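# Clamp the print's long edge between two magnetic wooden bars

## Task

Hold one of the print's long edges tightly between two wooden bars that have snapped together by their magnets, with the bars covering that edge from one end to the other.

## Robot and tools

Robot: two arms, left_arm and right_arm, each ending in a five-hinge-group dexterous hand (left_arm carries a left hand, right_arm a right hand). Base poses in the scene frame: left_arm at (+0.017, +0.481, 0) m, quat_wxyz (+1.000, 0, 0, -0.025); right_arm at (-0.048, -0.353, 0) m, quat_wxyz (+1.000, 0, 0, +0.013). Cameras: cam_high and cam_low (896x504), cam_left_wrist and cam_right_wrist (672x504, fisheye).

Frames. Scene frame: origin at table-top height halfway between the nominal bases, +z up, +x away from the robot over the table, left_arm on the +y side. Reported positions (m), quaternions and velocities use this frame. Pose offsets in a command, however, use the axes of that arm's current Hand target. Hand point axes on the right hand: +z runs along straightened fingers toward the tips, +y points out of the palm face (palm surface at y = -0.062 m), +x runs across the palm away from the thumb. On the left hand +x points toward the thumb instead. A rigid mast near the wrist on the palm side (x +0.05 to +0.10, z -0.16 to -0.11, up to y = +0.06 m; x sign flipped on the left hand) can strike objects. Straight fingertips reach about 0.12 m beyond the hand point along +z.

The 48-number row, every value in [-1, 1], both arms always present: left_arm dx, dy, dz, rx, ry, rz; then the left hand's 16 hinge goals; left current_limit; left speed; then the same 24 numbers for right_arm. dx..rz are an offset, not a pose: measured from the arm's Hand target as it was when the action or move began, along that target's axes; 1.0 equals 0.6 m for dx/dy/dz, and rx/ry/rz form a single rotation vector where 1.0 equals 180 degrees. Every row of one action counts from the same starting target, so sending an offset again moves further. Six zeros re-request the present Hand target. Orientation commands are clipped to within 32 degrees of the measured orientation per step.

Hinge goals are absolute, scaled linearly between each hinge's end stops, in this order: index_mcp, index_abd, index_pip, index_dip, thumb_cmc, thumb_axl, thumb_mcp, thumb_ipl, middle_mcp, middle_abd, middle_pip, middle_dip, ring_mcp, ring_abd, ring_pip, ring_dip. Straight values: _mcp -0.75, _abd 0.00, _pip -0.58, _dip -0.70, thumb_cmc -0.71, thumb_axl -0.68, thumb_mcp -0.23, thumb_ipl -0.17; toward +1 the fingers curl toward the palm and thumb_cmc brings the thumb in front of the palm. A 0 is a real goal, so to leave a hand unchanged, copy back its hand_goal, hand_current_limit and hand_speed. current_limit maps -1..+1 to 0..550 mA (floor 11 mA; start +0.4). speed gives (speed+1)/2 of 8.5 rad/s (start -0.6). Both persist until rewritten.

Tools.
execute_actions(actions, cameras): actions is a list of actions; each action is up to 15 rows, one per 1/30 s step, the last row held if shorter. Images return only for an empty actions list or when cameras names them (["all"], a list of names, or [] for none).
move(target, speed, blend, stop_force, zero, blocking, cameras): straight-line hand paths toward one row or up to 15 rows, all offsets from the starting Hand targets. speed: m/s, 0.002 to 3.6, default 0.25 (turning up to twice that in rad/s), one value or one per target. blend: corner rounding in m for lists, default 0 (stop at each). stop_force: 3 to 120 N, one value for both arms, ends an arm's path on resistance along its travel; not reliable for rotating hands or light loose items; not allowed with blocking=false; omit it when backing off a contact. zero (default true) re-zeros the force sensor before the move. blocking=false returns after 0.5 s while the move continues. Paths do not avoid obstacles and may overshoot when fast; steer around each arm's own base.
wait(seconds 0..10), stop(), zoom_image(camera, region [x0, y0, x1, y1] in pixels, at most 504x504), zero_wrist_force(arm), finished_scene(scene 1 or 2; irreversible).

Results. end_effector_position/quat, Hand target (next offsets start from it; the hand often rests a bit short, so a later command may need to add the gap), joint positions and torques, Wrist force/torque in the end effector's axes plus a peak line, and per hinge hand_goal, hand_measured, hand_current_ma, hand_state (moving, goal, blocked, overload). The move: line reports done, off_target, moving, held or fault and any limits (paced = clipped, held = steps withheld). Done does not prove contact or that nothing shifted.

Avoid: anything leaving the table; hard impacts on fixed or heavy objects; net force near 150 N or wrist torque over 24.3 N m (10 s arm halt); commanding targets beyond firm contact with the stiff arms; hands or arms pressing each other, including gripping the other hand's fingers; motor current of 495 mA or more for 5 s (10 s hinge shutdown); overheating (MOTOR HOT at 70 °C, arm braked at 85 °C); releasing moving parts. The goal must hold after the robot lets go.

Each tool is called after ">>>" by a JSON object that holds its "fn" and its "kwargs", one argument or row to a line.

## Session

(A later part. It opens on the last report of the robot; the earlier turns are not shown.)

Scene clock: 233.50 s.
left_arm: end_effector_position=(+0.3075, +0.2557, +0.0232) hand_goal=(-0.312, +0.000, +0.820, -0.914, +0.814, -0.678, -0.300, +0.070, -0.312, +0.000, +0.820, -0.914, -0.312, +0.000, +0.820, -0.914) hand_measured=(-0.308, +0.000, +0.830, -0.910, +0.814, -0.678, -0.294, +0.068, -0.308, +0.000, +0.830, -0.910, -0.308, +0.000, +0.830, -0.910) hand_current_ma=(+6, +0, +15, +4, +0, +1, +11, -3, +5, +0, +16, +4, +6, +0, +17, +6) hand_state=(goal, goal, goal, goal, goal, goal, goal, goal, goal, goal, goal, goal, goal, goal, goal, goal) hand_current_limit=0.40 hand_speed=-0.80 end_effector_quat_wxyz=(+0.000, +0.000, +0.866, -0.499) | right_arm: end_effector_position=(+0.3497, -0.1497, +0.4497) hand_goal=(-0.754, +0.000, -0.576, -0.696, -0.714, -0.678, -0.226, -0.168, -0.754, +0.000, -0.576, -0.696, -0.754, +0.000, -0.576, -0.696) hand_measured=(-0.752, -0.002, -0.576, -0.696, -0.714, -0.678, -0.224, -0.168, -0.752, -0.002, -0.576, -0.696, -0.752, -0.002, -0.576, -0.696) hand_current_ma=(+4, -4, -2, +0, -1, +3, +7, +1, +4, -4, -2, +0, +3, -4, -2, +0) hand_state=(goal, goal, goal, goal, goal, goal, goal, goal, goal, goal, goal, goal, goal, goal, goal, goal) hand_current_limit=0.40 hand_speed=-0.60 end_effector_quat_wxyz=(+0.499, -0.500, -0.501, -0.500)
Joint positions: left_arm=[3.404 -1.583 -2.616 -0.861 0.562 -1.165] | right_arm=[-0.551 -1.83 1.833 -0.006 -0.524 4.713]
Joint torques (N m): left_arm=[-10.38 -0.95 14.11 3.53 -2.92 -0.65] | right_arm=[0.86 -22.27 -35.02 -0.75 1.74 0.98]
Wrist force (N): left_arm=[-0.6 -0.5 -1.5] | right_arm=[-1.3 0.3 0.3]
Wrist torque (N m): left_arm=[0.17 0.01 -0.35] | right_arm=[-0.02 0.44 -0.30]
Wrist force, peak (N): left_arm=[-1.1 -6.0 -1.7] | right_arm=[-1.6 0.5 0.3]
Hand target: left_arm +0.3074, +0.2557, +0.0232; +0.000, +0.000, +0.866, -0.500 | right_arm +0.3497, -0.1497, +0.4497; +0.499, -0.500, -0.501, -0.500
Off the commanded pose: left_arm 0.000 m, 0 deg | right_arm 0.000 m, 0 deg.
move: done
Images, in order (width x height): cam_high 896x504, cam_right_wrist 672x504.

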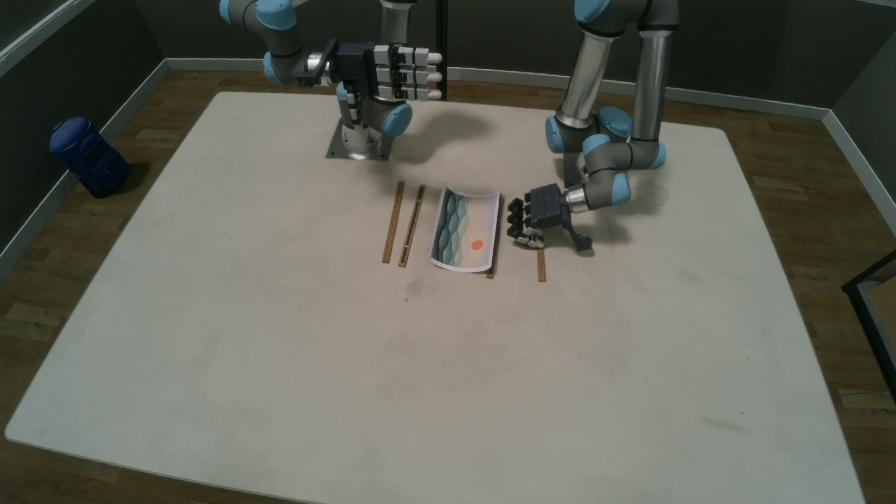

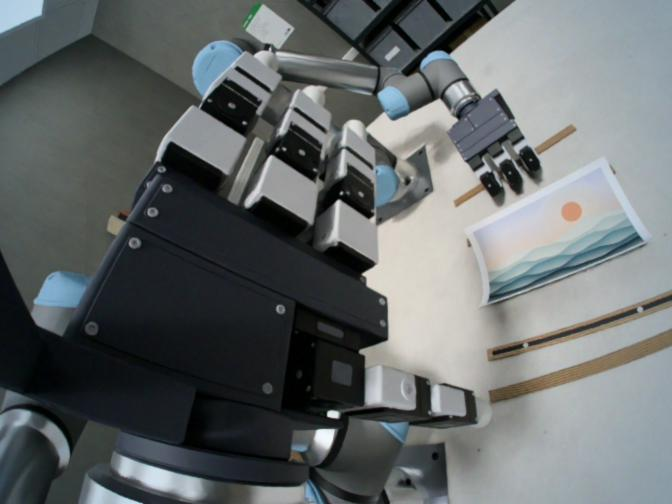

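>>> {"fn": "move", "kwargs": {
  "target": [
    [0,-0.0288,-0.0167,0,0,0,-0.3123,0,0.8197,-0.913,0.814,-0.678,-0.3,0.0703,-0.3123,0,0.8197,-0.913,-0.3123,0,0.8197,-0.913,0.4,-0.8,0,0,0,0,0,0,-0.754,0,-0.576,-0.696,-0.714,-0.678,-0.226,-0.168,-0.754,0,-0.576,-0.696,-0.754,0,-0.576,-0.696,0.4,-0.6],
    [0,-0.0471,0.0151,0,0,0,-0.3123,0,0.8197,-0.913,0.814,-0.678,-0.135,0.0703,-0.3123,0,0.8197,-0.913,-0.3123,0,0.8197,-0.913,0.4,-0.8,0,0,0,0,0,0,-0.754,0,-0.576,-0.696,-0.714,-0.678,-0.226,-0.168,-0.754,0,-0.576,-0.696,-0.754,0,-0.576,-0.696,0.4,-0.6],
    [0,-0.0183,0.0318,0,0,0,-0.3123,0,0.8197,-0.913,0.814,-0.678,-0.135,0.0703,-0.3123,0,0.8197,-0.913,-0.3123,0,0.8197,-0.913,0.4,-0.8,0,0,0,0,0,0,-0.754,0,-0.576,-0.696,-0.714,-0.678,-0.226,-0.168,-0.754,0,-0.576,-0.696,-0.754,0,-0.576,-0.696,0.4,-0.6]
  ],
  "speed": 0.06,
  "cameras": ["cam_high","cam_left_wrist"]
}}

>>> {"fn": "zoom_image", "kwargs": {
  "camera": "cam_high",
  "region": [490, 160, 610, 290]
}}

>>> {"fn": "zoom_image", "kwargs": {
  "camera": "cam_left_wrist",
  "region": [0, 0, 480, 260]
}}

Scene clock: 238.13 s.
left_arm: end_effector_position=(+0.3073, +0.2337, +0.0230) hand_goal=(-0.312, +0.000, +0.820, -0.914, +0.814, -0.678, -0.136, +0.070, -0.312, +0.000, +0.820, -0.914, -0.312, +0.000, +0.820, -0.914) hand_measured=(-0.306, +0.000, +0.820, -0.912, +0.814, -0.678, -0.136, +0.068, -0.308, +0.000, +0.820, -0.912, -0.306, +0.000, +0.820, -0.912) hand_current_ma=(+6, +0, +0, +2, +0, +1, -1, -3, +6, +0, +0, +2, +7, +0, +0, +3) hand_state=(goal, goal, goal, goal, goal, goal, goal, goal, goal, goal, goal, goal, goal, goal, goal, goal) hand_current_limit=0.40 hand_speed=-0.80 end_effector_quat_wxyz=(+0.000, +0.000, +0.866, -0.500) | right_arm: end_effector_position=(+0.3497, -0.1497, +0.4497) hand_goal=(-0.754, +0.000, -0.576, -0.696, -0.714, -0.678, -0.226, -0.168, -0.754, +0.000, -0.576, -0.696, -0.754, +0.000, -0.576, -0.696) hand_measured=(-0.752, -0.002, -0.576, -0.696, -0.714, -0.678, -0.224, -0.168, -0.752, -0.002, -0.576, -0.696, -0.752, -0.002, -0.576, -0.696) hand_current_ma=(+4, -4, -2, +0, -1, +3, +7, +1, +4, -4, -2, +0, +3, -4, -2, +0) hand_state=(goal, goal, goal, goal, goal, goal, goal, goal, goal, goal, goal, goal, goal, goal, goal, goal) hand_current_limit=0.40 hand_speed=-0.60 end_effector_quat_wxyz=(+0.499, -0.500, -0.501, -0.500)
Joint positions: left_arm=[3.33 -1.635 -2.62 -0.691 0.541 -1.3] | right_arm=[-0.551 -1.83 1.833 -0.006 -0.524 4.713]
Joint torques (N m): left_arm=[-11.26 25.92 19.35 -0.31 -2.14 -1.2] | right_arm=[-0.64 -21.97 -34.02 -0.82 1.64 1.15]
Wrist force (N): left_arm=[-1.1 0.8 -0.6] | right_arm=[-1.5 0.3 0.4]
Wrist torque (N m): left_arm=[0.23 0.00 -0.39] | right_arm=[-0.02 0.46 -0.33]
Wrist force, peak (N): left_arm=[-1.2 -0.9 -1.6] | right_arm=[-1.5 0.5 0.4]
Hand target: left_arm +0.3074, +0.2336, +0.0231; +0.000, +0.000, +0.866, -0.500 | right_arm +0.3497, -0.1497, +0.4497; +0.499, -0.500, -0.501, -0.500
Off the commanded pose: left_arm 0.000 m, 0 deg | right_arm 0.000 m, 0 deg.
move: done
Images, in order (width x height): cam_high 896x504, cam_left_wrist 672x504.

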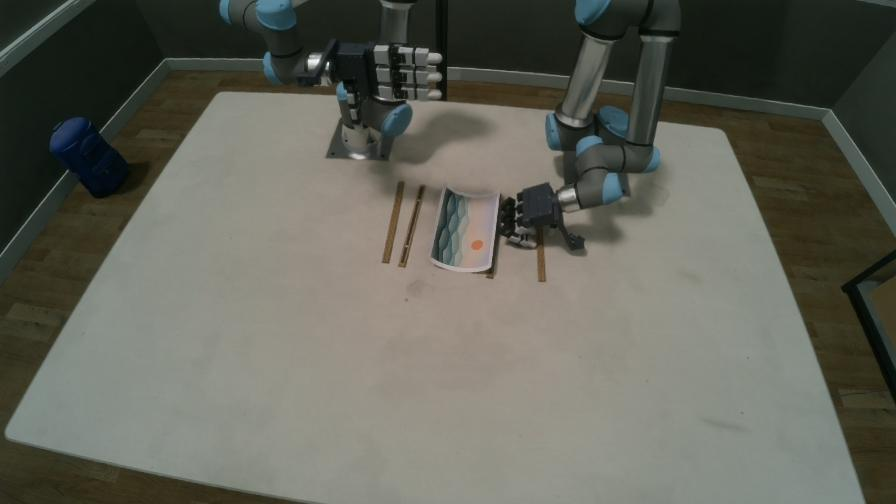

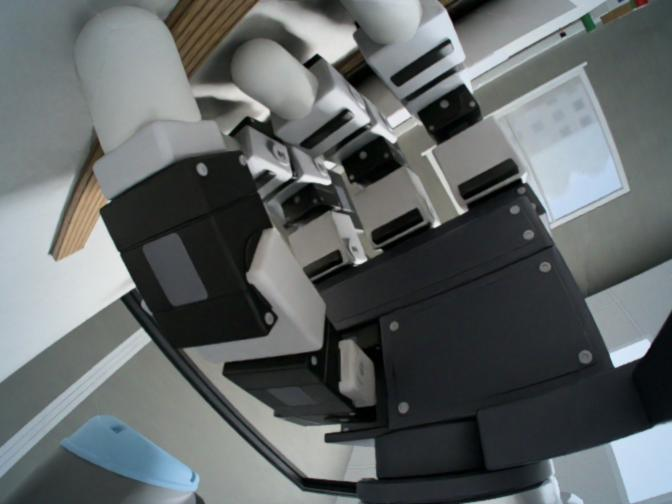

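Scaled by 3.877.

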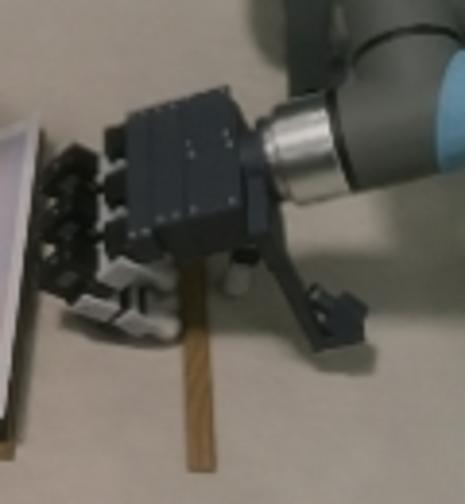

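Scaled by 1.050 from the camera's 672x504 image, which has a finer 960x720 frame.

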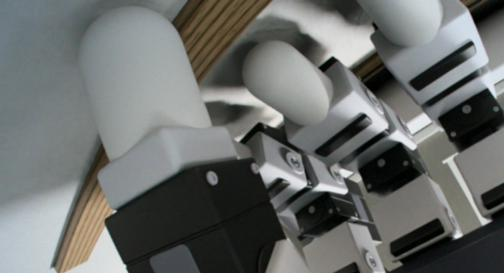

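>>> {"fn": "move", "kwargs": {
  "target": [
    [0,0.0072,0.00415,0,0,0,-0.3123,0,0.8197,-0.913,0.814,-0.678,-0.135,0.0703,-0.3123,0,0.8197,-0.913,-0.3123,0,0.8197,-0.913,0.4,-0.8,0,0,0,0,0,0,-0.754,0,-0.576,-0.696,-0.714,-0.678,-0.226,-0.168,-0.754,0,-0.576,-0.696,-0.754,0,-0.576,-0.696,0.4,-0.6]
  ],
  "speed": 0.006,
  "stop_force": 3,
  "cameras": ["cam_high","cam_left_wrist"]
}}

Scene clock: 240.03 s.
left_arm: end_effector_position=(+0.3074, +0.2336, +0.0181) hand_goal=(-0.312, +0.000, +0.820, -0.914, +0.814, -0.678, -0.136, +0.070, -0.312, +0.000, +0.820, -0.914, -0.312, +0.000, +0.820, -0.914) hand_measured=(-0.306, +0.000, +0.820, -0.912, +0.814, -0.678, -0.136, +0.068, -0.308, +0.000, +0.820, -0.912, -0.306, +0.000, +0.822, -0.912) hand_current_ma=(+6, +0, +0, +2, +0, +1, -1, -3, +6, +0, +0, +2, +7, +0, +1, +3) hand_state=(goal, goal, goal, goal, goal, goal, goal, goal, goal, goal, goal, goal, goal, goal, goal, goal) hand_current_limit=0.40 hand_speed=-0.80 end_effector_quat_wxyz=(+0.000, +0.000, +0.866, -0.500) | right_arm: end_effector_position=(+0.3497, -0.1497, +0.4497) hand_goal=(-0.754, +0.000, -0.576, -0.696, -0.714, -0.678, -0.226, -0.168, -0.754, +0.000, -0.576, -0.696, -0.754, +0.000, -0.576, -0.696) hand_measured=(-0.752, -0.002, -0.576, -0.696, -0.714, -0.678, -0.224, -0.168, -0.752, -0.002, -0.576, -0.696, -0.752, -0.002, -0.576, -0.696) hand_current_ma=(+4, -4, -2, +0, -1, +3, +7, +1, +4, -4, -2, +0, +3, -4, -2, +0) hand_state=(goal, goal, goal, goal, goal, goal, goal, goal, goal, goal, goal, goal, goal, goal, goal, goal) hand_current_limit=0.40 hand_speed=-0.60 end_effector_quat_wxyz=(+0.499, -0.500, -0.501, -0.500)
Joint positions: left_arm=[3.33 -1.656 -2.624 -0.666 0.541 -1.299] | right_arm=[-0.551 -1.83 1.833 -0.006 -0.524 4.713]
Joint torques (N m): left_arm=[5.68 26.01 10.32 -0.56 -2.69 -1.47] | right_arm=[-0.54 -21.78 -34.63 -0.84 1.67 1.08]
Wrist force (N): left_arm=[-1.0 -1.0 -0.7] | right_arm=[-1.4 0.3 0.5]
Wrist torque (N m): left_arm=[0.19 -0.01 -0.32] | right_arm=[-0.03 0.44 -0.31]
Wrist force, peak (N): left_arm=[-0.8 -1.6 -0.8] | right_arm=[-1.6 0.2 0.4]
Hand target: left_arm +0.3074, +0.2336, +0.0181; +0.000, +0.000, +0.866, -0.500 | right_arm +0.3497, -0.1497, +0.4497; +0.499, -0.500, -0.501, -0.500
Off the commanded pose: left_arm 0.000 m, 0 deg | right_arm 0.000 m, 0 deg.
move: done
Images, in order (width x height): cam_high 896x504, cam_left_wrist 672x504.

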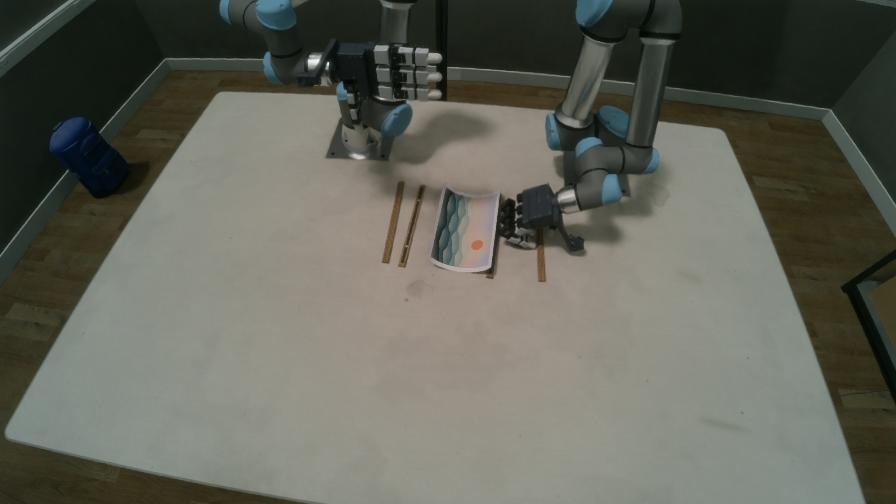

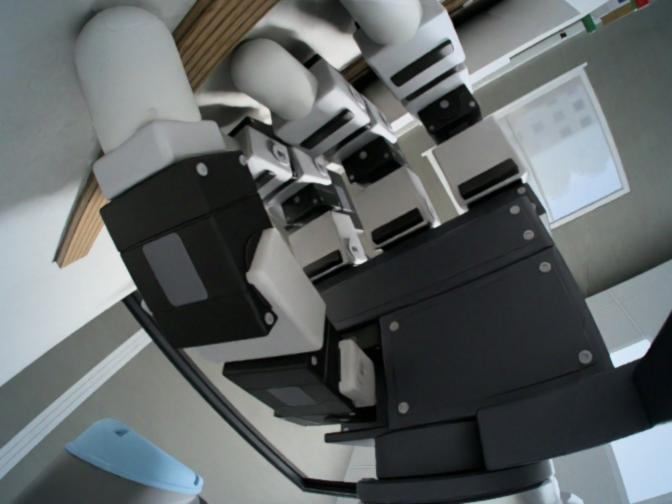

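>>> {"fn": "execute_actions", "kwargs": {
  "actions": [
    [[0,0,0,0,0,0,-0.3123,0,0.8197,-0.913,0.814,-0.678,0.16,0.0703,-0.3123,0,0.8197,-0.913,-0.3123,0,0.8197,-0.913,0.4,-0.92,0,0,0,0,0,0,-0.754,0,-0.576,-0.696,-0.714,-0.678,-0.226,-0.168,-0.754,0,-0.576,-0.696,-0.754,0,-0.576,-0.696,0.4,-0.6]],
    [[0,0,0,0,0,0,-0.3123,0,0.8197,-0.913,0.814,-0.678,0.16,0.0703,-0.3123,0,0.8197,-0.913,-0.3123,0,0.8197,-0.913,0.4,-0.92,0,0,0,0,0,0,-0.754,0,-0.576,-0.696,-0.714,-0.678,-0.226,-0.168,-0.754,0,-0.576,-0.696,-0.754,0,-0.576,-0.696,0.4,-0.6]]
  ],
  "cameras": ["cam_high","cam_left_wrist"]
}}

>>> {"fn": "zoom_image", "kwargs": {
  "camera": "cam_high",
  "region": [490, 160, 610, 290]
}}

>>> {"fn": "zoom_image", "kwargs": {
  "camera": "cam_left_wrist",
  "region": [0, 0, 480, 260]
}}

Scene clock: 242.03 s.
left_arm: end_effector_position=(+0.3074, +0.2336, +0.0181) hand_goal=(-0.312, +0.000, +0.820, -0.914, +0.814, -0.678, +0.160, +0.070, -0.312, +0.000, +0.820, -0.914, -0.312, +0.000, +0.820, -0.914) hand_measured=(-0.306, +0.000, +0.820, -0.912, +0.814, -0.678, -0.042, +0.052, -0.308, +0.000, +0.820, -0.912, -0.306, +0.000, +0.822, -0.912) hand_current_ma=(+6, +0, +0, +2, +0, +1, -385, -50, +6, +0, +0, +2, +7, +0, +1, +3) hand_state=(goal, goal, goal, goal, goal, goal, blocked, goal, goal, goal, goal, goal, goal, goal, goal, goal) hand_current_limit=0.40 hand_speed=-0.92 end_effector_quat_wxyz=(+0.000, +0.000, +0.866, -0.500) | right_arm: end_effector_position=(+0.3497, -0.1497, +0.4497) hand_goal=(-0.754, +0.000, -0.576, -0.696, -0.714, -0.678, -0.226, -0.168, -0.754, +0.000, -0.576, -0.696, -0.754, +0.000, -0.576, -0.696) hand_measured=(-0.752, -0.002, -0.576, -0.696, -0.714, -0.678, -0.224, -0.168, -0.752, -0.002, -0.576, -0.696, -0.752, -0.002, -0.576, -0.696) hand_current_ma=(+4, -4, -2, +0, -1, +3, +7, +1, +4, -4, -2, +0, +3, -4, -2, +0) hand_state=(goal, goal, goal, goal, goal, goal, goal, goal, goal, goal, goal, goal, goal, goal, goal, goal) hand_current_limit=0.40 hand_speed=-0.60 end_effector_quat_wxyz=(+0.499, -0.500, -0.501, -0.500)
Joint positions: left_arm=[3.33 -1.656 -2.624 -0.666 0.541 -1.299] | right_arm=[-0.551 -1.83 1.833 -0.006 -0.524 4.713]
Joint torques (N m): left_arm=[12.19 24.31 16.07 -0.31 -2.06 -1.65] | right_arm=[-0.79 -21.73 -34.7 -0.78 1.63 1.16]
Wrist force (N): left_arm=[0.0 -4.0 -5.7] | right_arm=[-1.3 0.4 0.4]
Wrist torque (N m): left_arm=[-0.22 -0.16 -0.30] | right_arm=[-0.02 0.43 -0.30]
Wrist force, peak (N): left_arm=[0.0 -4.2 -5.7] | right_arm=[-1.7 0.3 0.3]
Hand target: left_arm +0.3074, +0.2336, +0.0181; +0.000, +0.000, +0.866, -0.500 | right_arm +0.3497, -0.1497, +0.4497; +0.499, -0.500, -0.501, -0.500
Off the commanded pose: left_arm 0.000 m, 0 deg | right_arm 0.000 m, 0 deg.
Step readings (end_effector_position of left_arm | right_arm):
0: (+0.3074, +0.2336, +0.0181) | (+0.3497, -0.1497, +0.4497)
1: (+0.3074, +0.2336, +0.0181) | (+0.3497, -0.1497, +0.4497)
2: (+0.3074, +0.2336, +0.0181) | (+0.3497, -0.1497, +0.4497)
4: (+0.3074, +0.2336, +0.0181) | (+0.3497, -0.1497, +0.4497)
8: (+0.3074, +0.2336, +0.0181) | (+0.3497, -0.1497, +0.4497)
15: (+0.3074, +0.2336, +0.0181) | (+0.3497, -0.1497, +0.4497)
16: (+0.3074, +0.2336, +0.0181) | (+0.3497, -0.1497, +0.4497)
17: (+0.3074, +0.2336, +0.0181) | (+0.3497, -0.1497, +0.4497)
19: (+0.3074, +0.2336, +0.0181) | (+0.3497, -0.1497, +0.4497)
23: (+0.3074, +0.2336, +0.0181) | (+0.3497, -0.1497, +0.4497)
30: (+0.3074, +0.2336, +0.0181) | (+0.3497, -0.1497, +0.4497)
Images, in order (width x height): cam_high 896x504, cam_left_wrist 672x504.

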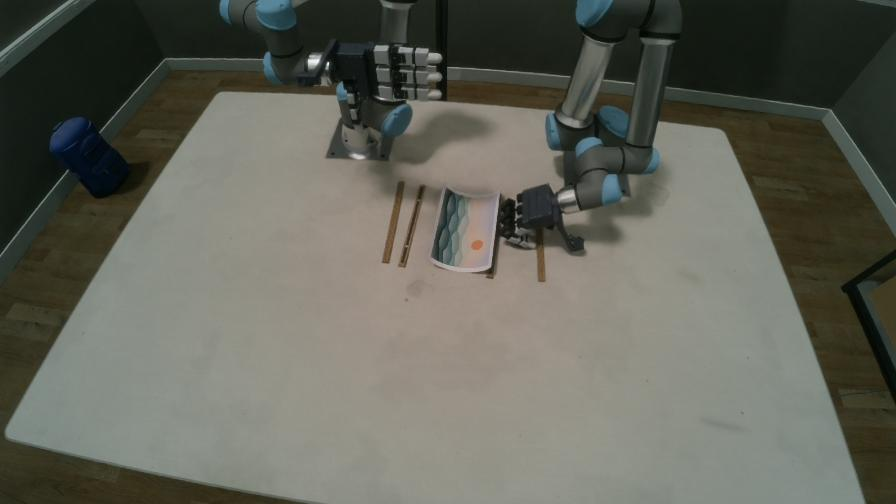

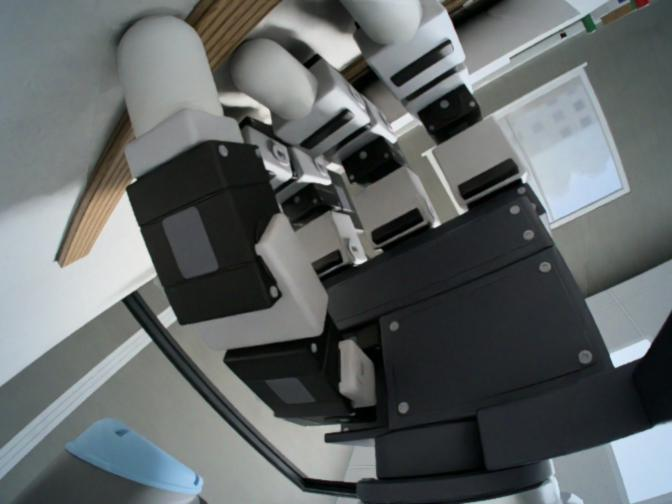

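Scaled by 3.877.

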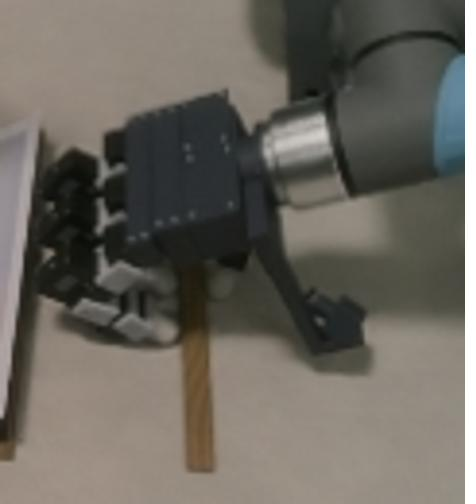

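Scaled by 1.050 from the camera's 672x504 image, which has a finer 960x720 frame.

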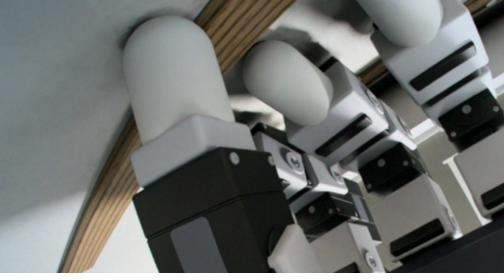

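>>> {"fn": "move", "kwargs": {
  "target": [
    [0,-0.001155,-0.000667,0,0,0,-0.3123,0,0.8197,-0.913,0.814,-0.678,0.16,0.0703,-0.3123,0,0.8197,-0.913,-0.3123,0,0.8197,-0.913,0.4,-0.92,0,0,0,0,0,0,-0.754,0,-0.576,-0.696,-0.714,-0.678,-0.226,-0.168,-0.754,0,-0.576,-0.696,-0.754,0,-0.576,-0.696,0.4,-0.6]
  ],
  "speed": 0.01,
  "cameras": ["cam_high","cam_left_wrist"]
}}

>>> {"fn": "zoom_image", "kwargs": {
  "camera": "cam_high",
  "region": [490, 160, 610, 290]
}}

>>> {"fn": "zoom_image", "kwargs": {
  "camera": "cam_left_wrist",
  "region": [0, 0, 480, 260]
}}

Scene clock: 244.50 s.
left_arm: end_effector_position=(+0.3074, +0.2336, +0.0189) hand_goal=(-0.312, +0.000, +0.820, -0.914, +0.814, -0.678, +0.160, +0.070, -0.312, +0.000, +0.820, -0.914, -0.312, +0.000, +0.820, -0.914) hand_measured=(-0.316, +0.000, +0.820, -0.912, +0.818, -0.678, +0.002, +0.046, -0.316, +0.000, +0.820, -0.912, -0.314, +0.000, +0.820, -0.912) hand_current_ma=(-6, +0, +0, +2, +4, +1, -385, -74, -4, +0, +0, +1, -3, +0, +0, +1) hand_state=(goal, goal, goal, goal, goal, goal, blocked, blocked, goal, goal, goal, goal, goal, goal, goal, goal) hand_current_limit=0.40 hand_speed=-0.92 end_effector_quat_wxyz=(+0.000, +0.000, +0.866, -0.500) | right_arm: end_effector_position=(+0.3497, -0.1497, +0.4497) hand_goal=(-0.754, +0.000, -0.576, -0.696, -0.714, -0.678, -0.226, -0.168, -0.754, +0.000, -0.576, -0.696, -0.754, +0.000, -0.576, -0.696) hand_measured=(-0.752, -0.002, -0.576, -0.696, -0.714, -0.678, -0.224, -0.168, -0.752, -0.002, -0.576, -0.696, -0.752, -0.002, -0.576, -0.696) hand_current_ma=(+4, -4, -2, +0, -1, +3, +7, +1, +4, -4, -2, +0, +3, -4, -2, +0) hand_state=(goal, goal, goal, goal, goal, goal, goal, goal, goal, goal, goal, goal, goal, goal, goal, goal) hand_current_limit=0.40 hand_speed=-0.60 end_effector_quat_wxyz=(+0.499, -0.500, -0.501, -0.500)
Joint positions: left_arm=[3.33 -1.653 -2.623 -0.67 0.541 -1.299] | right_arm=[-0.551 -1.83 1.833 -0.006 -0.524 4.713]
Joint torques (N m): left_arm=[10.4 21.63 18.52 0.17 -1.21 -1.16] | right_arm=[-0.81 -20.86 -33.81 -0.93 1.76 1.02]
Wrist force (N): left_arm=[-0.9 -0.6 -2.1] | right_arm=[-1.2 0.3 0.2]
Wrist torque (N m): left_arm=[0.14 -0.05 -0.36] | right_arm=[-0.01 0.43 -0.30]
Wrist force, peak (N): left_arm=[-0.2 -4.2 -5.7] | right_arm=[-1.7 0.2 0.2]
Hand target: left_arm +0.3074, +0.2336, +0.0189; +0.000, +0.000, +0.866, -0.500 | right_arm +0.3497, -0.1497, +0.4497; +0.499, -0.500, -0.501, -0.500
Off the commanded pose: left_arm 0.000 m, 0 deg | right_arm 0.000 m, 0 deg.
move: done
Images, in order (width x height): cam_high 896x504, cam_left_wrist 672x504.

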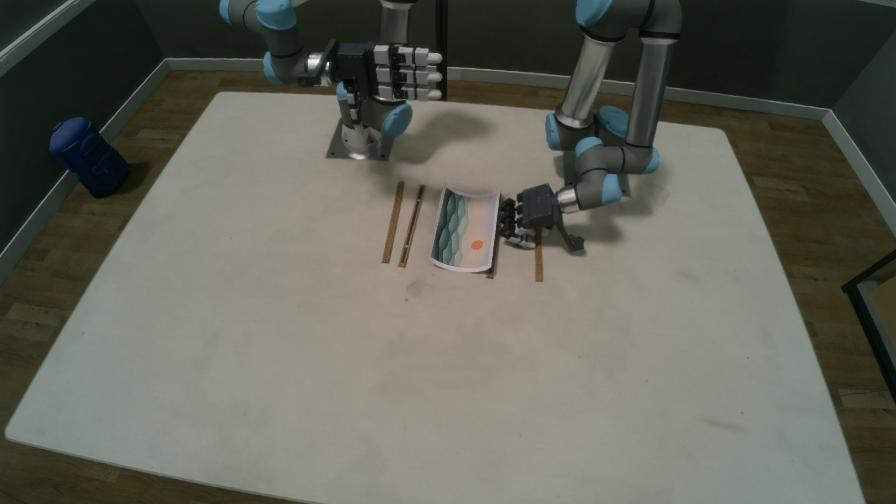

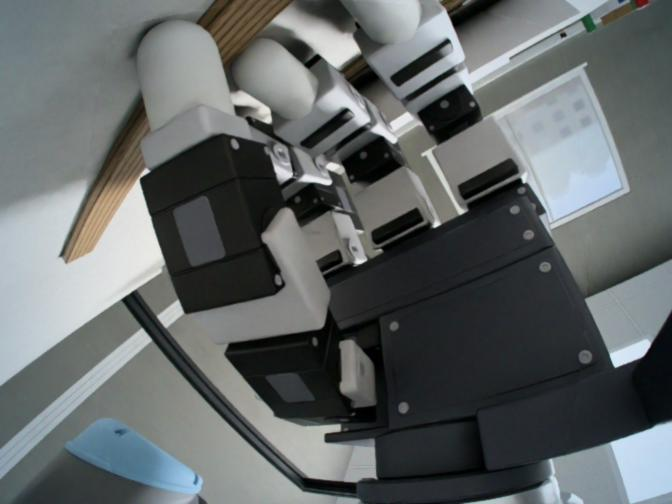

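Scaled by 3.877.

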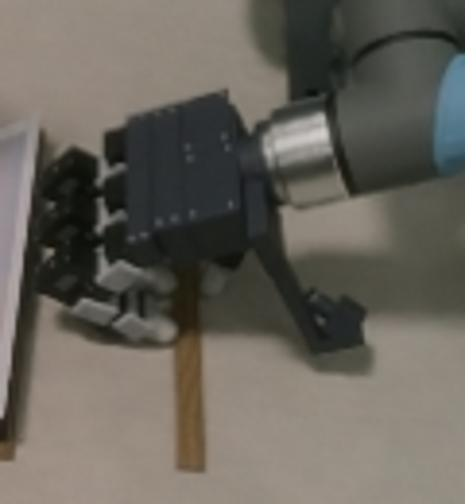

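Scaled by 1.050 from the camera's 672x504 image, which has a finer 960x720 frame.

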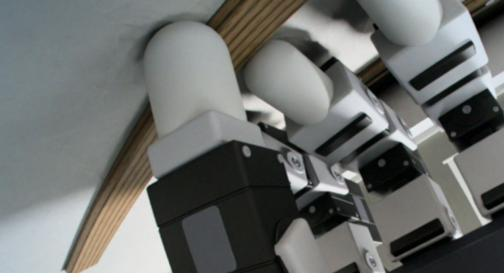

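>>> {"fn": "move", "kwargs": {
  "target": [
    [0,-0.0029,-0.00167,0,0,0,-0.3123,0,0.8197,-0.913,0.814,-0.678,0.16,0.0703,-0.3123,0,0.8197,-0.913,-0.3123,0,0.8197,-0.913,0.4,-0.92,0,0,0,0,0,0,-0.754,0,-0.576,-0.696,-0.714,-0.678,-0.226,-0.168,-0.754,0,-0.576,-0.696,-0.754,0,-0.576,-0.696,0.4,-0.6]
  ],
  "speed": 0.01,
  "cameras": ["cam_high","cam_left_wrist"]
}}

>>> {"fn": "zoom_image", "kwargs": {
  "camera": "cam_high",
  "region": [490, 160, 610, 290]
}}

>>> {"fn": "zoom_image", "kwargs": {
  "camera": "cam_left_wrist",
  "region": [0, 0, 480, 260]
}}

Scene clock: 245.90 s.
left_arm: end_effector_position=(+0.3074, +0.2336, +0.0210) hand_goal=(-0.312, +0.000, +0.820, -0.914, +0.814, -0.678, +0.160, +0.070, -0.312, +0.000, +0.820, -0.914, -0.312, +0.000, +0.820, -0.914) hand_measured=(-0.324, +0.000, +0.814, -0.916, +0.816, -0.678, +0.024, +0.046, -0.320, +0.000, +0.814, -0.916, -0.320, +0.000, +0.816, -0.916) hand_current_ma=(-19, +0, -8, -2, +1, +1, -385, -74, -14, +0, -9, -2, -10, +0, -6, -1) hand_state=(goal, goal, goal, goal, goal, goal, blocked, blocked, goal, goal, goal, goal, goal, goal, goal, goal) hand_current_limit=0.40 hand_speed=-0.92 end_effector_quat_wxyz=(+0.000, +0.000, +0.866, -0.500) | right_arm: end_effector_position=(+0.3497, -0.1497, +0.4497) hand_goal=(-0.754, +0.000, -0.576, -0.696, -0.714, -0.678, -0.226, -0.168, -0.754, +0.000, -0.576, -0.696, -0.754, +0.000, -0.576, -0.696) hand_measured=(-0.752, -0.002, -0.576, -0.696, -0.714, -0.678, -0.224, -0.168, -0.752, -0.002, -0.576, -0.696, -0.752, -0.002, -0.576, -0.696) hand_current_ma=(+4, -4, -2, +0, -1, +3, +7, +1, +4, -4, -2, +0, +3, -4, -2, +0) hand_state=(goal, goal, goal, goal, goal, goal, goal, goal, goal, goal, goal, goal, goal, goal, goal, goal) hand_current_limit=0.40 hand_speed=-0.60 end_effector_quat_wxyz=(+0.499, -0.500, -0.501, -0.500)
Joint positions: left_arm=[3.33 -1.644 -2.621 -0.68 0.541 -1.299] | right_arm=[-0.551 -1.83 1.833 -0.006 -0.524 4.713]
Joint torques (N m): left_arm=[5.44 14.55 17.37 0.86 -1.04 -1.47] | right_arm=[-1.36 -20.8 -34.68 -0.81 1.64 1.23]
Wrist force (N): left_arm=[-1.1 -0.1 -1.8] | right_arm=[-1.3 0.2 0.3]
Wrist torque (N m): left_arm=[0.16 -0.04 -0.37] | right_arm=[-0.03 0.43 -0.30]
Wrist force, peak (N): left_arm=[-1.1 -0.5 -2.2] | right_arm=[-1.7 0.3 0.1]
Hand target: left_arm +0.3074, +0.2336, +0.0209; +0.000, +0.000, +0.866, -0.500 | right_arm +0.3497, -0.1497, +0.4497; +0.499, -0.500, -0.501, -0.500
Off the commanded pose: left_arm 0.000 m, 0 deg | right_arm 0.000 m, 0 deg.
move: done
Images, in order (width x height): cam_high 896x504, cam_left_wrist 672x504.

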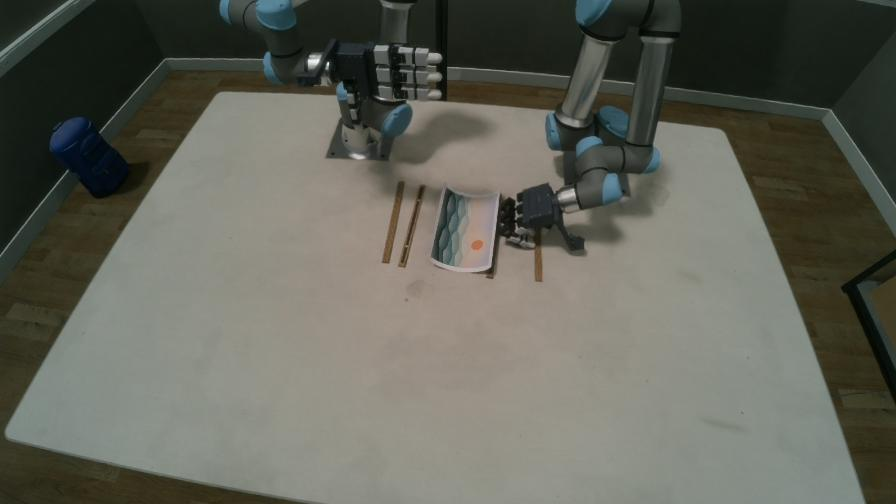

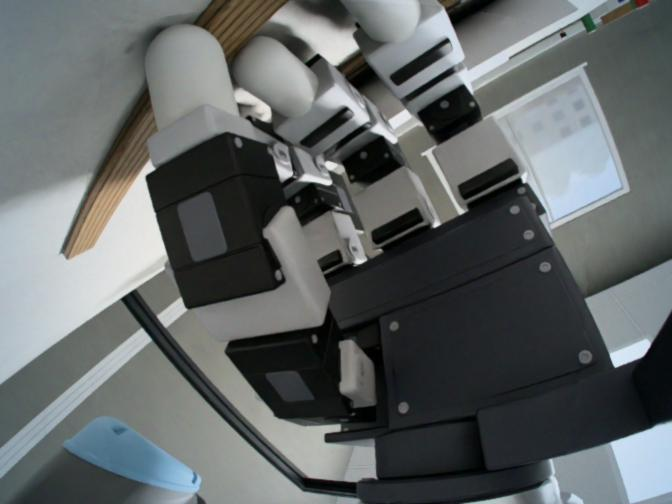

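Scaled by 3.877.

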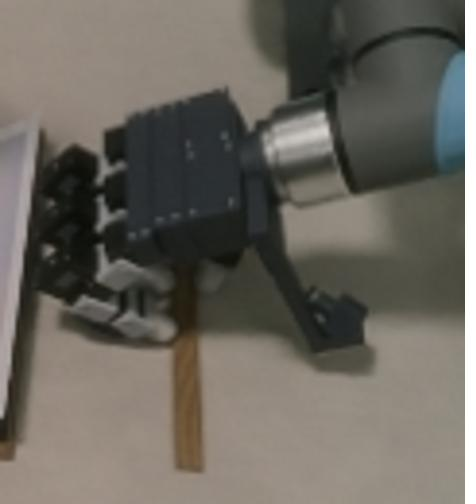

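Scaled by 1.050 from the camera's 672x504 image, which has a finer 960x720 frame.

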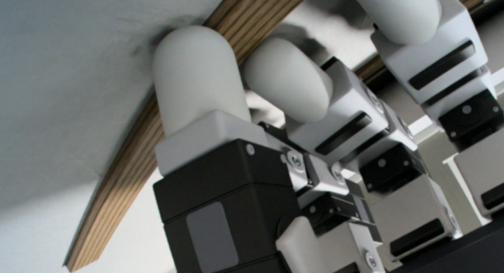

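>>> {"fn": "move", "kwargs": {
  "target": [
    [0,0,0,0,0,0,-0.3123,0,0.8197,-0.913,0.814,-0.678,-0.1,0.0703,-0.3123,0,0.8197,-0.913,-0.3123,0,0.8197,-0.913,0.4,-0.9,0,0,0,0,0,0,-0.754,0,-0.576,-0.696,-0.714,-0.678,-0.226,-0.168,-0.754,0,-0.576,-0.696,-0.754,0,-0.576,-0.696,0.4,-0.6],
    [0,0.0036,0.00208,0,0,0,-0.3123,0,0.8197,-0.913,0.814,-0.678,-0.1,0.0703,-0.3123,0,0.8197,-0.913,-0.3123,0,0.8197,-0.913,0.4,-0.9,0,0,0,0,0,0,-0.754,0,-0.576,-0.696,-0.714,-0.678,-0.226,-0.168,-0.754,0,-0.576,-0.696,-0.754,0,-0.576,-0.696,0.4,-0.6]
  ],
  "speed": 0.01,
  "cameras": []
}}

>>> {"fn": "execute_actions", "kwargs": {
  "actions": [
    [[0,0,0,0,0,0,-0.3123,0,0.8197,-0.913,0.814,-0.678,0.16,0.0703,-0.3123,0,0.8197,-0.913,-0.3123,0,0.8197,-0.913,0.4,-0.92,0,0,0,0,0,0,-0.754,0,-0.576,-0.696,-0.714,-0.678,-0.226,-0.168,-0.754,0,-0.576,-0.696,-0.754,0,-0.576,-0.696,0.4,-0.6]],
    [[0,0,0,0,0,0,-0.3123,0,0.8197,-0.913,0.814,-0.678,0.16,0.0703,-0.3123,0,0.8197,-0.913,-0.3123,0,0.8197,-0.913,0.4,-0.92,0,0,0,0,0,0,-0.754,0,-0.576,-0.696,-0.714,-0.678,-0.226,-0.168,-0.754,0,-0.576,-0.696,-0.754,0,-0.576,-0.696,0.4,-0.6]]
  ],
  "cameras": ["cam_left_wrist"]
}}

Scene clock: 255.00 s.
left_arm: end_effector_position=(+0.3074, +0.2336, +0.0184) hand_goal=(-0.312, +0.000, +0.820, -0.914, +0.814, -0.678, -0.100, +0.070, -0.312, +0.000, +0.820, -0.914, -0.312, +0.000, +0.820, -0.914) hand_measured=(-0.312, +0.000, +0.820, -0.914, +0.814, -0.678, -0.096, +0.068, -0.312, +0.000, +0.822, -0.916, -0.314, +0.000, +0.824, -0.916) hand_current_ma=(+0, +0, +0, -1, +0, +1, +6, -3, +0, +0, +1, -1, -2, +0, +3, -1) hand_state=(goal, goal, goal, goal, goal, goal, goal, goal, goal, goal, goal, goal, goal, goal, goal, goal) hand_current_limit=0.40 hand_speed=-0.90 end_effector_quat_wxyz=(+0.000, +0.000, +0.866, -0.500) | right_arm: end_effector_position=(+0.3497, -0.1497, +0.4497) hand_goal=(-0.754, +0.000, -0.576, -0.696, -0.714, -0.678, -0.226, -0.168, -0.754, +0.000, -0.576, -0.696, -0.754, +0.000, -0.576, -0.696) hand_measured=(-0.752, -0.002, -0.576, -0.696, -0.714, -0.678, -0.224, -0.168, -0.752, -0.002, -0.576, -0.696, -0.752, -0.002, -0.576, -0.696) hand_current_ma=(+4, -4, -2, +0, -1, +3, +7, +1, +4, -4, -2, +0, +3, -4, -2, +0) hand_state=(goal, goal, goal, goal, goal, goal, goal, goal, goal, goal, goal, goal, goal, goal, goal, goal) hand_current_limit=0.40 hand_speed=-0.60 end_effector_quat_wxyz=(+0.499, -0.500, -0.501, -0.500)
Joint positions: left_arm=[3.33 -1.655 -2.624 -0.667 0.541 -1.299] | right_arm=[-0.551 -1.83 1.833 -0.006 -0.524 4.713]
Joint torques (N m): left_arm=[-5.86 14.4 5.07 2.94 -1.1 0.54] | right_arm=[-0.89 -21.41 -35.17 -0.82 1.51 1.65]
Wrist force (N): left_arm=[-0.6 -3.9 -0.3] | right_arm=[-1.3 0.1 0.3]
Wrist torque (N m): left_arm=[0.16 -0.01 -0.26] | right_arm=[-0.04 0.44 -0.31]
Wrist force, peak (N): left_arm=[-0.7 -4.0 -0.2] | right_arm=[-1.7 0.2 0.2]
Hand target: left_arm +0.3074, +0.2336, +0.0184; +0.000, +0.000, +0.866, -0.500 | right_arm +0.3497, -0.1497, +0.4497; +0.499, -0.500, -0.501, -0.500
Off the commanded pose: left_arm 0.000 m, 0 deg | right_arm 0.000 m, 0 deg.
move: done
No camera images: "cameras" was empty.

Scene clock: 256.20 s.
left_arm: end_effector_position=(+0.3074, +0.2336, +0.0184) hand_goal=(-0.312, +0.000, +0.820, -0.914, +0.814, -0.678, +0.160, +0.070, -0.312, +0.000, +0.820, -0.914, -0.312, +0.000, +0.820, -0.914) hand_measured=(-0.312, +0.000, +0.820, -0.914, +0.814, -0.678, -0.006, +0.052, -0.312, +0.000, +0.822, -0.916, -0.314, +0.000, +0.824, -0.916) hand_current_ma=(+0, +0, +0, -1, +0, +1, -385, -51, +0, +0, +1, -1, -2, +0, +3, -1) hand_state=(goal, goal, goal, goal, goal, goal, blocked, goal, goal, goal, goal, goal, goal, goal, goal, goal) hand_current_limit=0.40 hand_speed=-0.92 end_effector_quat_wxyz=(+0.000, +0.000, +0.866, -0.500) | right_arm: end_effector_position=(+0.3497, -0.1497, +0.4497) hand_goal=(-0.754, +0.000, -0.576, -0.696, -0.714, -0.678, -0.226, -0.168, -0.754, +0.000, -0.576, -0.696, -0.754, +0.000, -0.576, -0.696) hand_measured=(-0.752, -0.002, -0.576, -0.696, -0.714, -0.678, -0.224, -0.168, -0.752, -0.002, -0.576, -0.696, -0.752, -0.002, -0.576, -0.696) hand_current_ma=(+4, -4, -2, +0, -1, +3, +7, +1, +4, -4, -2, +0, +3, -4, -2, +0) hand_state=(goal, goal, goal, goal, goal, goal, goal, goal, goal, goal, goal, goal, goal, goal, goal, goal) hand_current_limit=0.40 hand_speed=-0.60 end_effector_quat_wxyz=(+0.499, -0.500, -0.501, -0.500)
Joint positions: left_arm=[3.33 -1.655 -2.624 -0.667 0.541 -1.299] | right_arm=[-0.551 -1.83 1.833 -0.006 -0.524 4.713]
Joint torques (N m): left_arm=[-4.27 24.71 14.59 -0.68 -0.9 -1.69] | right_arm=[-2.23 -21.9 -34.15 -0.84 1.76 1.56]
Wrist force (N): left_arm=[0.2 -5.2 -4.6] | right_arm=[-1.3 0.1 0.3]
Wrist torque (N m): left_arm=[-0.12 -0.14 -0.25] | right_arm=[-0.04 0.43 -0.30]
Wrist force, peak (N): left_arm=[-0.1 -5.7 -4.8] | right_arm=[-1.6 0.4 0.1]
Hand target: left_arm +0.3074, +0.2336, +0.0184; +0.000, +0.000, +0.866, -0.500 | right_arm +0.3497, -0.1497, +0.4497; +0.499, -0.500, -0.501, -0.500
Off the commanded pose: left_arm 0.000 m, 0 deg | right_arm 0.000 m, 0 deg.
Step readings (end_effector_position of left_arm | right_arm):
0: (+0.3074, +0.2336, +0.0184) | (+0.3497, -0.1497, +0.4497)
1: (+0.3074, +0.2336, +0.0184) | (+0.3497, -0.1497, +0.4497)
2: (+0.3074, +0.2336, +0.0184) | (+0.3497, -0.1497, +0.4497)
4: (+0.3074, +0.2336, +0.0184) | (+0.3497, -0.1497, +0.4497)
8: (+0.3074, +0.2336, +0.0184) | (+0.3497, -0.1497, +0.4497)
15: (+0.3074, +0.2336, +0.0184) | (+0.3497, -0.1497, +0.4497)
16: (+0.3074, +0.2336, +0.0184) | (+0.3497, -0.1497, +0.4497)
17: (+0.3074, +0.2336, +0.0184) | (+0.3497, -0.1497, +0.4497)
19: (+0.3074, +0.2336, +0.0184) | (+0.3497, -0.1497, +0.4497)
23: (+0.3074, +0.2336, +0.0184) | (+0.3497, -0.1497, +0.4497)
30: (+0.3074, +0.2336, +0.0184) | (+0.3497, -0.1497, +0.4497)
Images, in order (width x height): cam_left_wrist 672x504.

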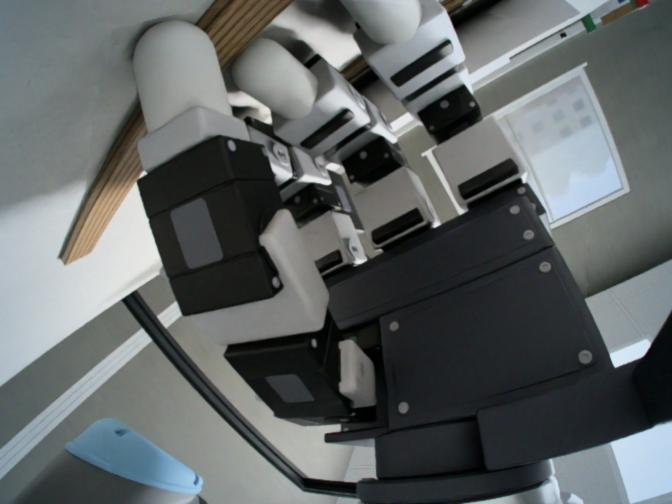

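>>> {"fn": "move", "kwargs": {
  "target": [
    [0,-0.0029,-0.00167,0,0,0,-0.3123,0,0.8197,-0.913,0.814,-0.678,0.16,0.0703,-0.3123,0,0.8197,-0.913,-0.3123,0,0.8197,-0.913,0.4,-0.92,0,0,0,0,0,0,-0.754,0,-0.576,-0.696,-0.714,-0.678,-0.226,-0.168,-0.754,0,-0.576,-0.696,-0.754,0,-0.576,-0.696,0.4,-0.6]
  ],
  "speed": 0.01,
  "cameras": ["cam_left_wrist"]
}}

Scene clock: 257.63 s.
left_arm: end_effector_position=(+0.3074, +0.2336, +0.0205) hand_goal=(-0.312, +0.000, +0.820, -0.914, +0.814, -0.678, +0.160, +0.070, -0.312, +0.000, +0.820, -0.914, -0.312, +0.000, +0.820, -0.914) hand_measured=(-0.326, +0.000, +0.814, -0.916, +0.814, -0.678, +0.012, +0.046, -0.322, +0.000, +0.812, -0.916, -0.320, +0.000, +0.814, -0.916) hand_current_ma=(-23, +0, -9, -3, +0, +1, -385, -75, -16, +0, -10, -3, -11, +0, -6, -2) hand_state=(goal, goal, goal, goal, goal, goal, blocked, blocked, goal, goal, goal, goal, goal, goal, goal, goal) hand_current_limit=0.40 hand_speed=-0.92 end_effector_quat_wxyz=(+0.000, +0.000, +0.866, -0.500) | right_arm: end_effector_position=(+0.3497, -0.1497, +0.4497) hand_goal=(-0.754, +0.000, -0.576, -0.696, -0.714, -0.678, -0.226, -0.168, -0.754, +0.000, -0.576, -0.696, -0.754, +0.000, -0.576, -0.696) hand_measured=(-0.752, -0.002, -0.576, -0.696, -0.714, -0.678, -0.224, -0.168, -0.752, -0.002, -0.576, -0.696, -0.752, -0.002, -0.576, -0.696) hand_current_ma=(+4, -4, -2, +0, -1, +3, +7, +1, +4, -4, -2, +0, +3, -4, -2, +0) hand_state=(goal, goal, goal, goal, goal, goal, goal, goal, goal, goal, goal, goal, goal, goal, goal, goal) hand_current_limit=0.40 hand_speed=-0.60 end_effector_quat_wxyz=(+0.499, -0.500, -0.501, -0.500)
Joint positions: left_arm=[3.33 -1.646 -2.622 -0.678 0.541 -1.3] | right_arm=[-0.551 -1.83 1.833 -0.006 -0.524 4.713]
Joint torques (N m): left_arm=[-6.28 14.48 17.18 0.96 -0.93 -1.04] | right_arm=[-1.28 -21.38 -33.43 -0.76 1.67 1.54]
Wrist force (N): left_arm=[-1.4 0.5 -1.0] | right_arm=[-1.1 0.4 0.0]
Wrist torque (N m): left_arm=[0.22 0.01 -0.39] | right_arm=[0.02 0.42 -0.29]
Wrist force, peak (N): left_arm=[0.0 -5.8 -4.9] | right_arm=[-1.7 0.2 0.1]
Hand target: left_arm +0.3074, +0.2336, +0.0204; +0.000, +0.000, +0.866, -0.500 | right_arm +0.3497, -0.1497, +0.4497; +0.499, -0.500, -0.501, -0.500
Off the commanded pose: left_arm 0.000 m, 0 deg | right_arm 0.000 m, 0 deg.
move: done
Images, in order (width x height): cam_left_wrist 672x504.

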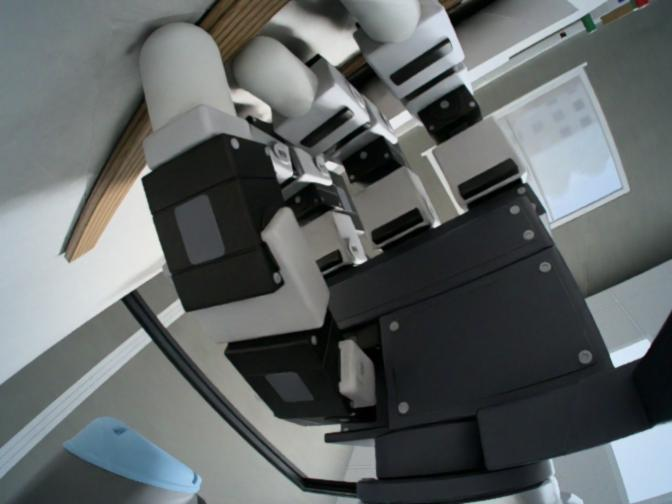

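>>> {"fn": "move", "kwargs": {
  "target": [
    [0,-0.0029,-0.00167,0,0,0,-0.3123,0,0.8197,-0.913,0.814,-0.678,0.16,0.0703,-0.3123,0,0.8197,-0.913,-0.3123,0,0.8197,-0.913,0.7,-0.92,0,0,0,0,0,0,-0.754,0,-0.576,-0.696,-0.714,-0.678,-0.226,-0.168,-0.754,0,-0.576,-0.696,-0.754,0,-0.576,-0.696,0.4,-0.6]
  ],
  "speed": 0.01,
  "cameras": ["cam_left_wrist","cam_low"]
}}

>>> {"fn": "zoom_image", "kwargs": {
  "camera": "cam_low",
  "region": [400, 220, 500, 270]
}}

Scene clock: 259.27 s.
left_arm: end_effector_position=(+0.3074, +0.2336, +0.0225) hand_goal=(-0.312, +0.000, +0.820, -0.914, +0.814, -0.678, +0.160, +0.070, -0.312, +0.000, +0.820, -0.914, -0.312, +0.000, +0.820, -0.914) hand_measured=(-0.328, +0.000, +0.812, -0.918, +0.814, -0.678, +0.028, +0.042, -0.324, +0.000, +0.812, -0.918, -0.320, +0.000, +0.814, -0.916) hand_current_ma=(-28, +0, -10, -4, +0, +1, -467, -89, -20, +0, -11, -3, -14, +0, -6, -2) hand_state=(goal, goal, goal, goal, goal, goal, blocked, blocked, goal, goal, goal, goal, goal, goal, goal, goal) hand_current_limit=0.70 hand_speed=-0.92 end_effector_quat_wxyz=(+0.000, +0.000, +0.866, -0.500) | right_arm: end_effector_position=(+0.3497, -0.1497, +0.4497) hand_goal=(-0.754, +0.000, -0.576, -0.696, -0.714, -0.678, -0.226, -0.168, -0.754, +0.000, -0.576, -0.696, -0.754, +0.000, -0.576, -0.696) hand_measured=(-0.752, -0.002, -0.576, -0.696, -0.714, -0.678, -0.224, -0.168, -0.752, -0.002, -0.576, -0.696, -0.752, -0.002, -0.576, -0.696) hand_current_ma=(+4, -4, -2, +0, -1, +3, +7, +1, +4, -4, -2, +0, +3, -4, -2, +0) hand_state=(goal, goal, goal, goal, goal, goal, goal, goal, goal, goal, goal, goal, goal, goal, goal, goal) hand_current_limit=0.40 hand_speed=-0.60 end_effector_quat_wxyz=(+0.499, -0.500, -0.501, -0.500)
Joint positions: left_arm=[3.33 -1.638 -2.62 -0.688 0.541 -1.299] | right_arm=[-0.551 -1.83 1.833 -0.006 -0.524 4.713]
Joint torques (N m): left_arm=[-10.22 14.83 17.28 0.86 -1.31 -1.39] | right_arm=[-1.82 -21.47 -34.25 -0.93 1.66 1.62]
Wrist force (N): left_arm=[-1.4 -0.8 -2.1] | right_arm=[-1.5 0.2 0.1]
Wrist torque (N m): left_arm=[0.14 -0.03 -0.37] | right_arm=[-0.01 0.46 -0.32]
Wrist force, peak (N): left_arm=[-1.4 -0.8 -2.1] | right_arm=[-1.6 0.1 0.2]
Hand target: left_arm +0.3074, +0.2336, +0.0224; +0.000, +0.000, +0.866, -0.500 | right_arm +0.3497, -0.1497, +0.4497; +0.499, -0.500, -0.501, -0.500
Off the commanded pose: left_arm 0.000 m, 0 deg | right_arm 0.000 m, 0 deg.
move: done
Images, in order (width x height): cam_low 896x504, cam_left_wrist 672x504.

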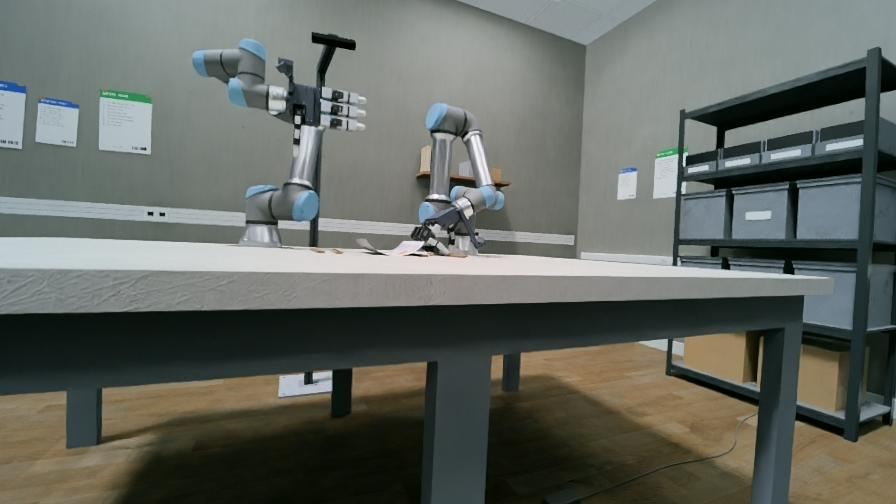

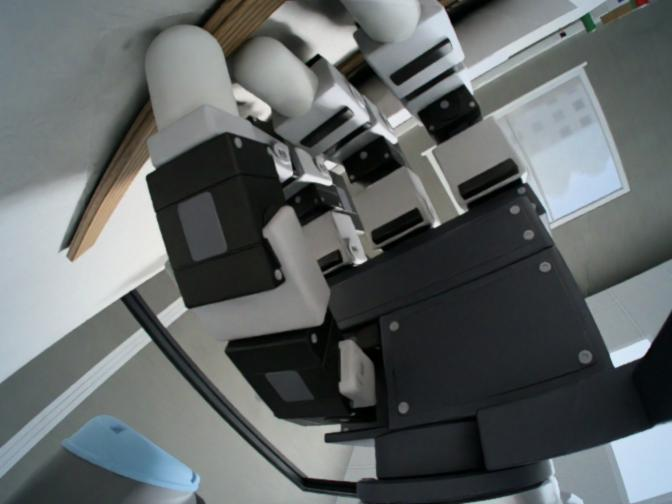

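Scaled by 5.040.

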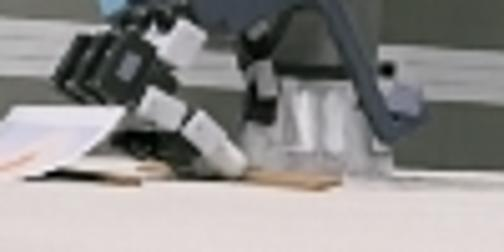

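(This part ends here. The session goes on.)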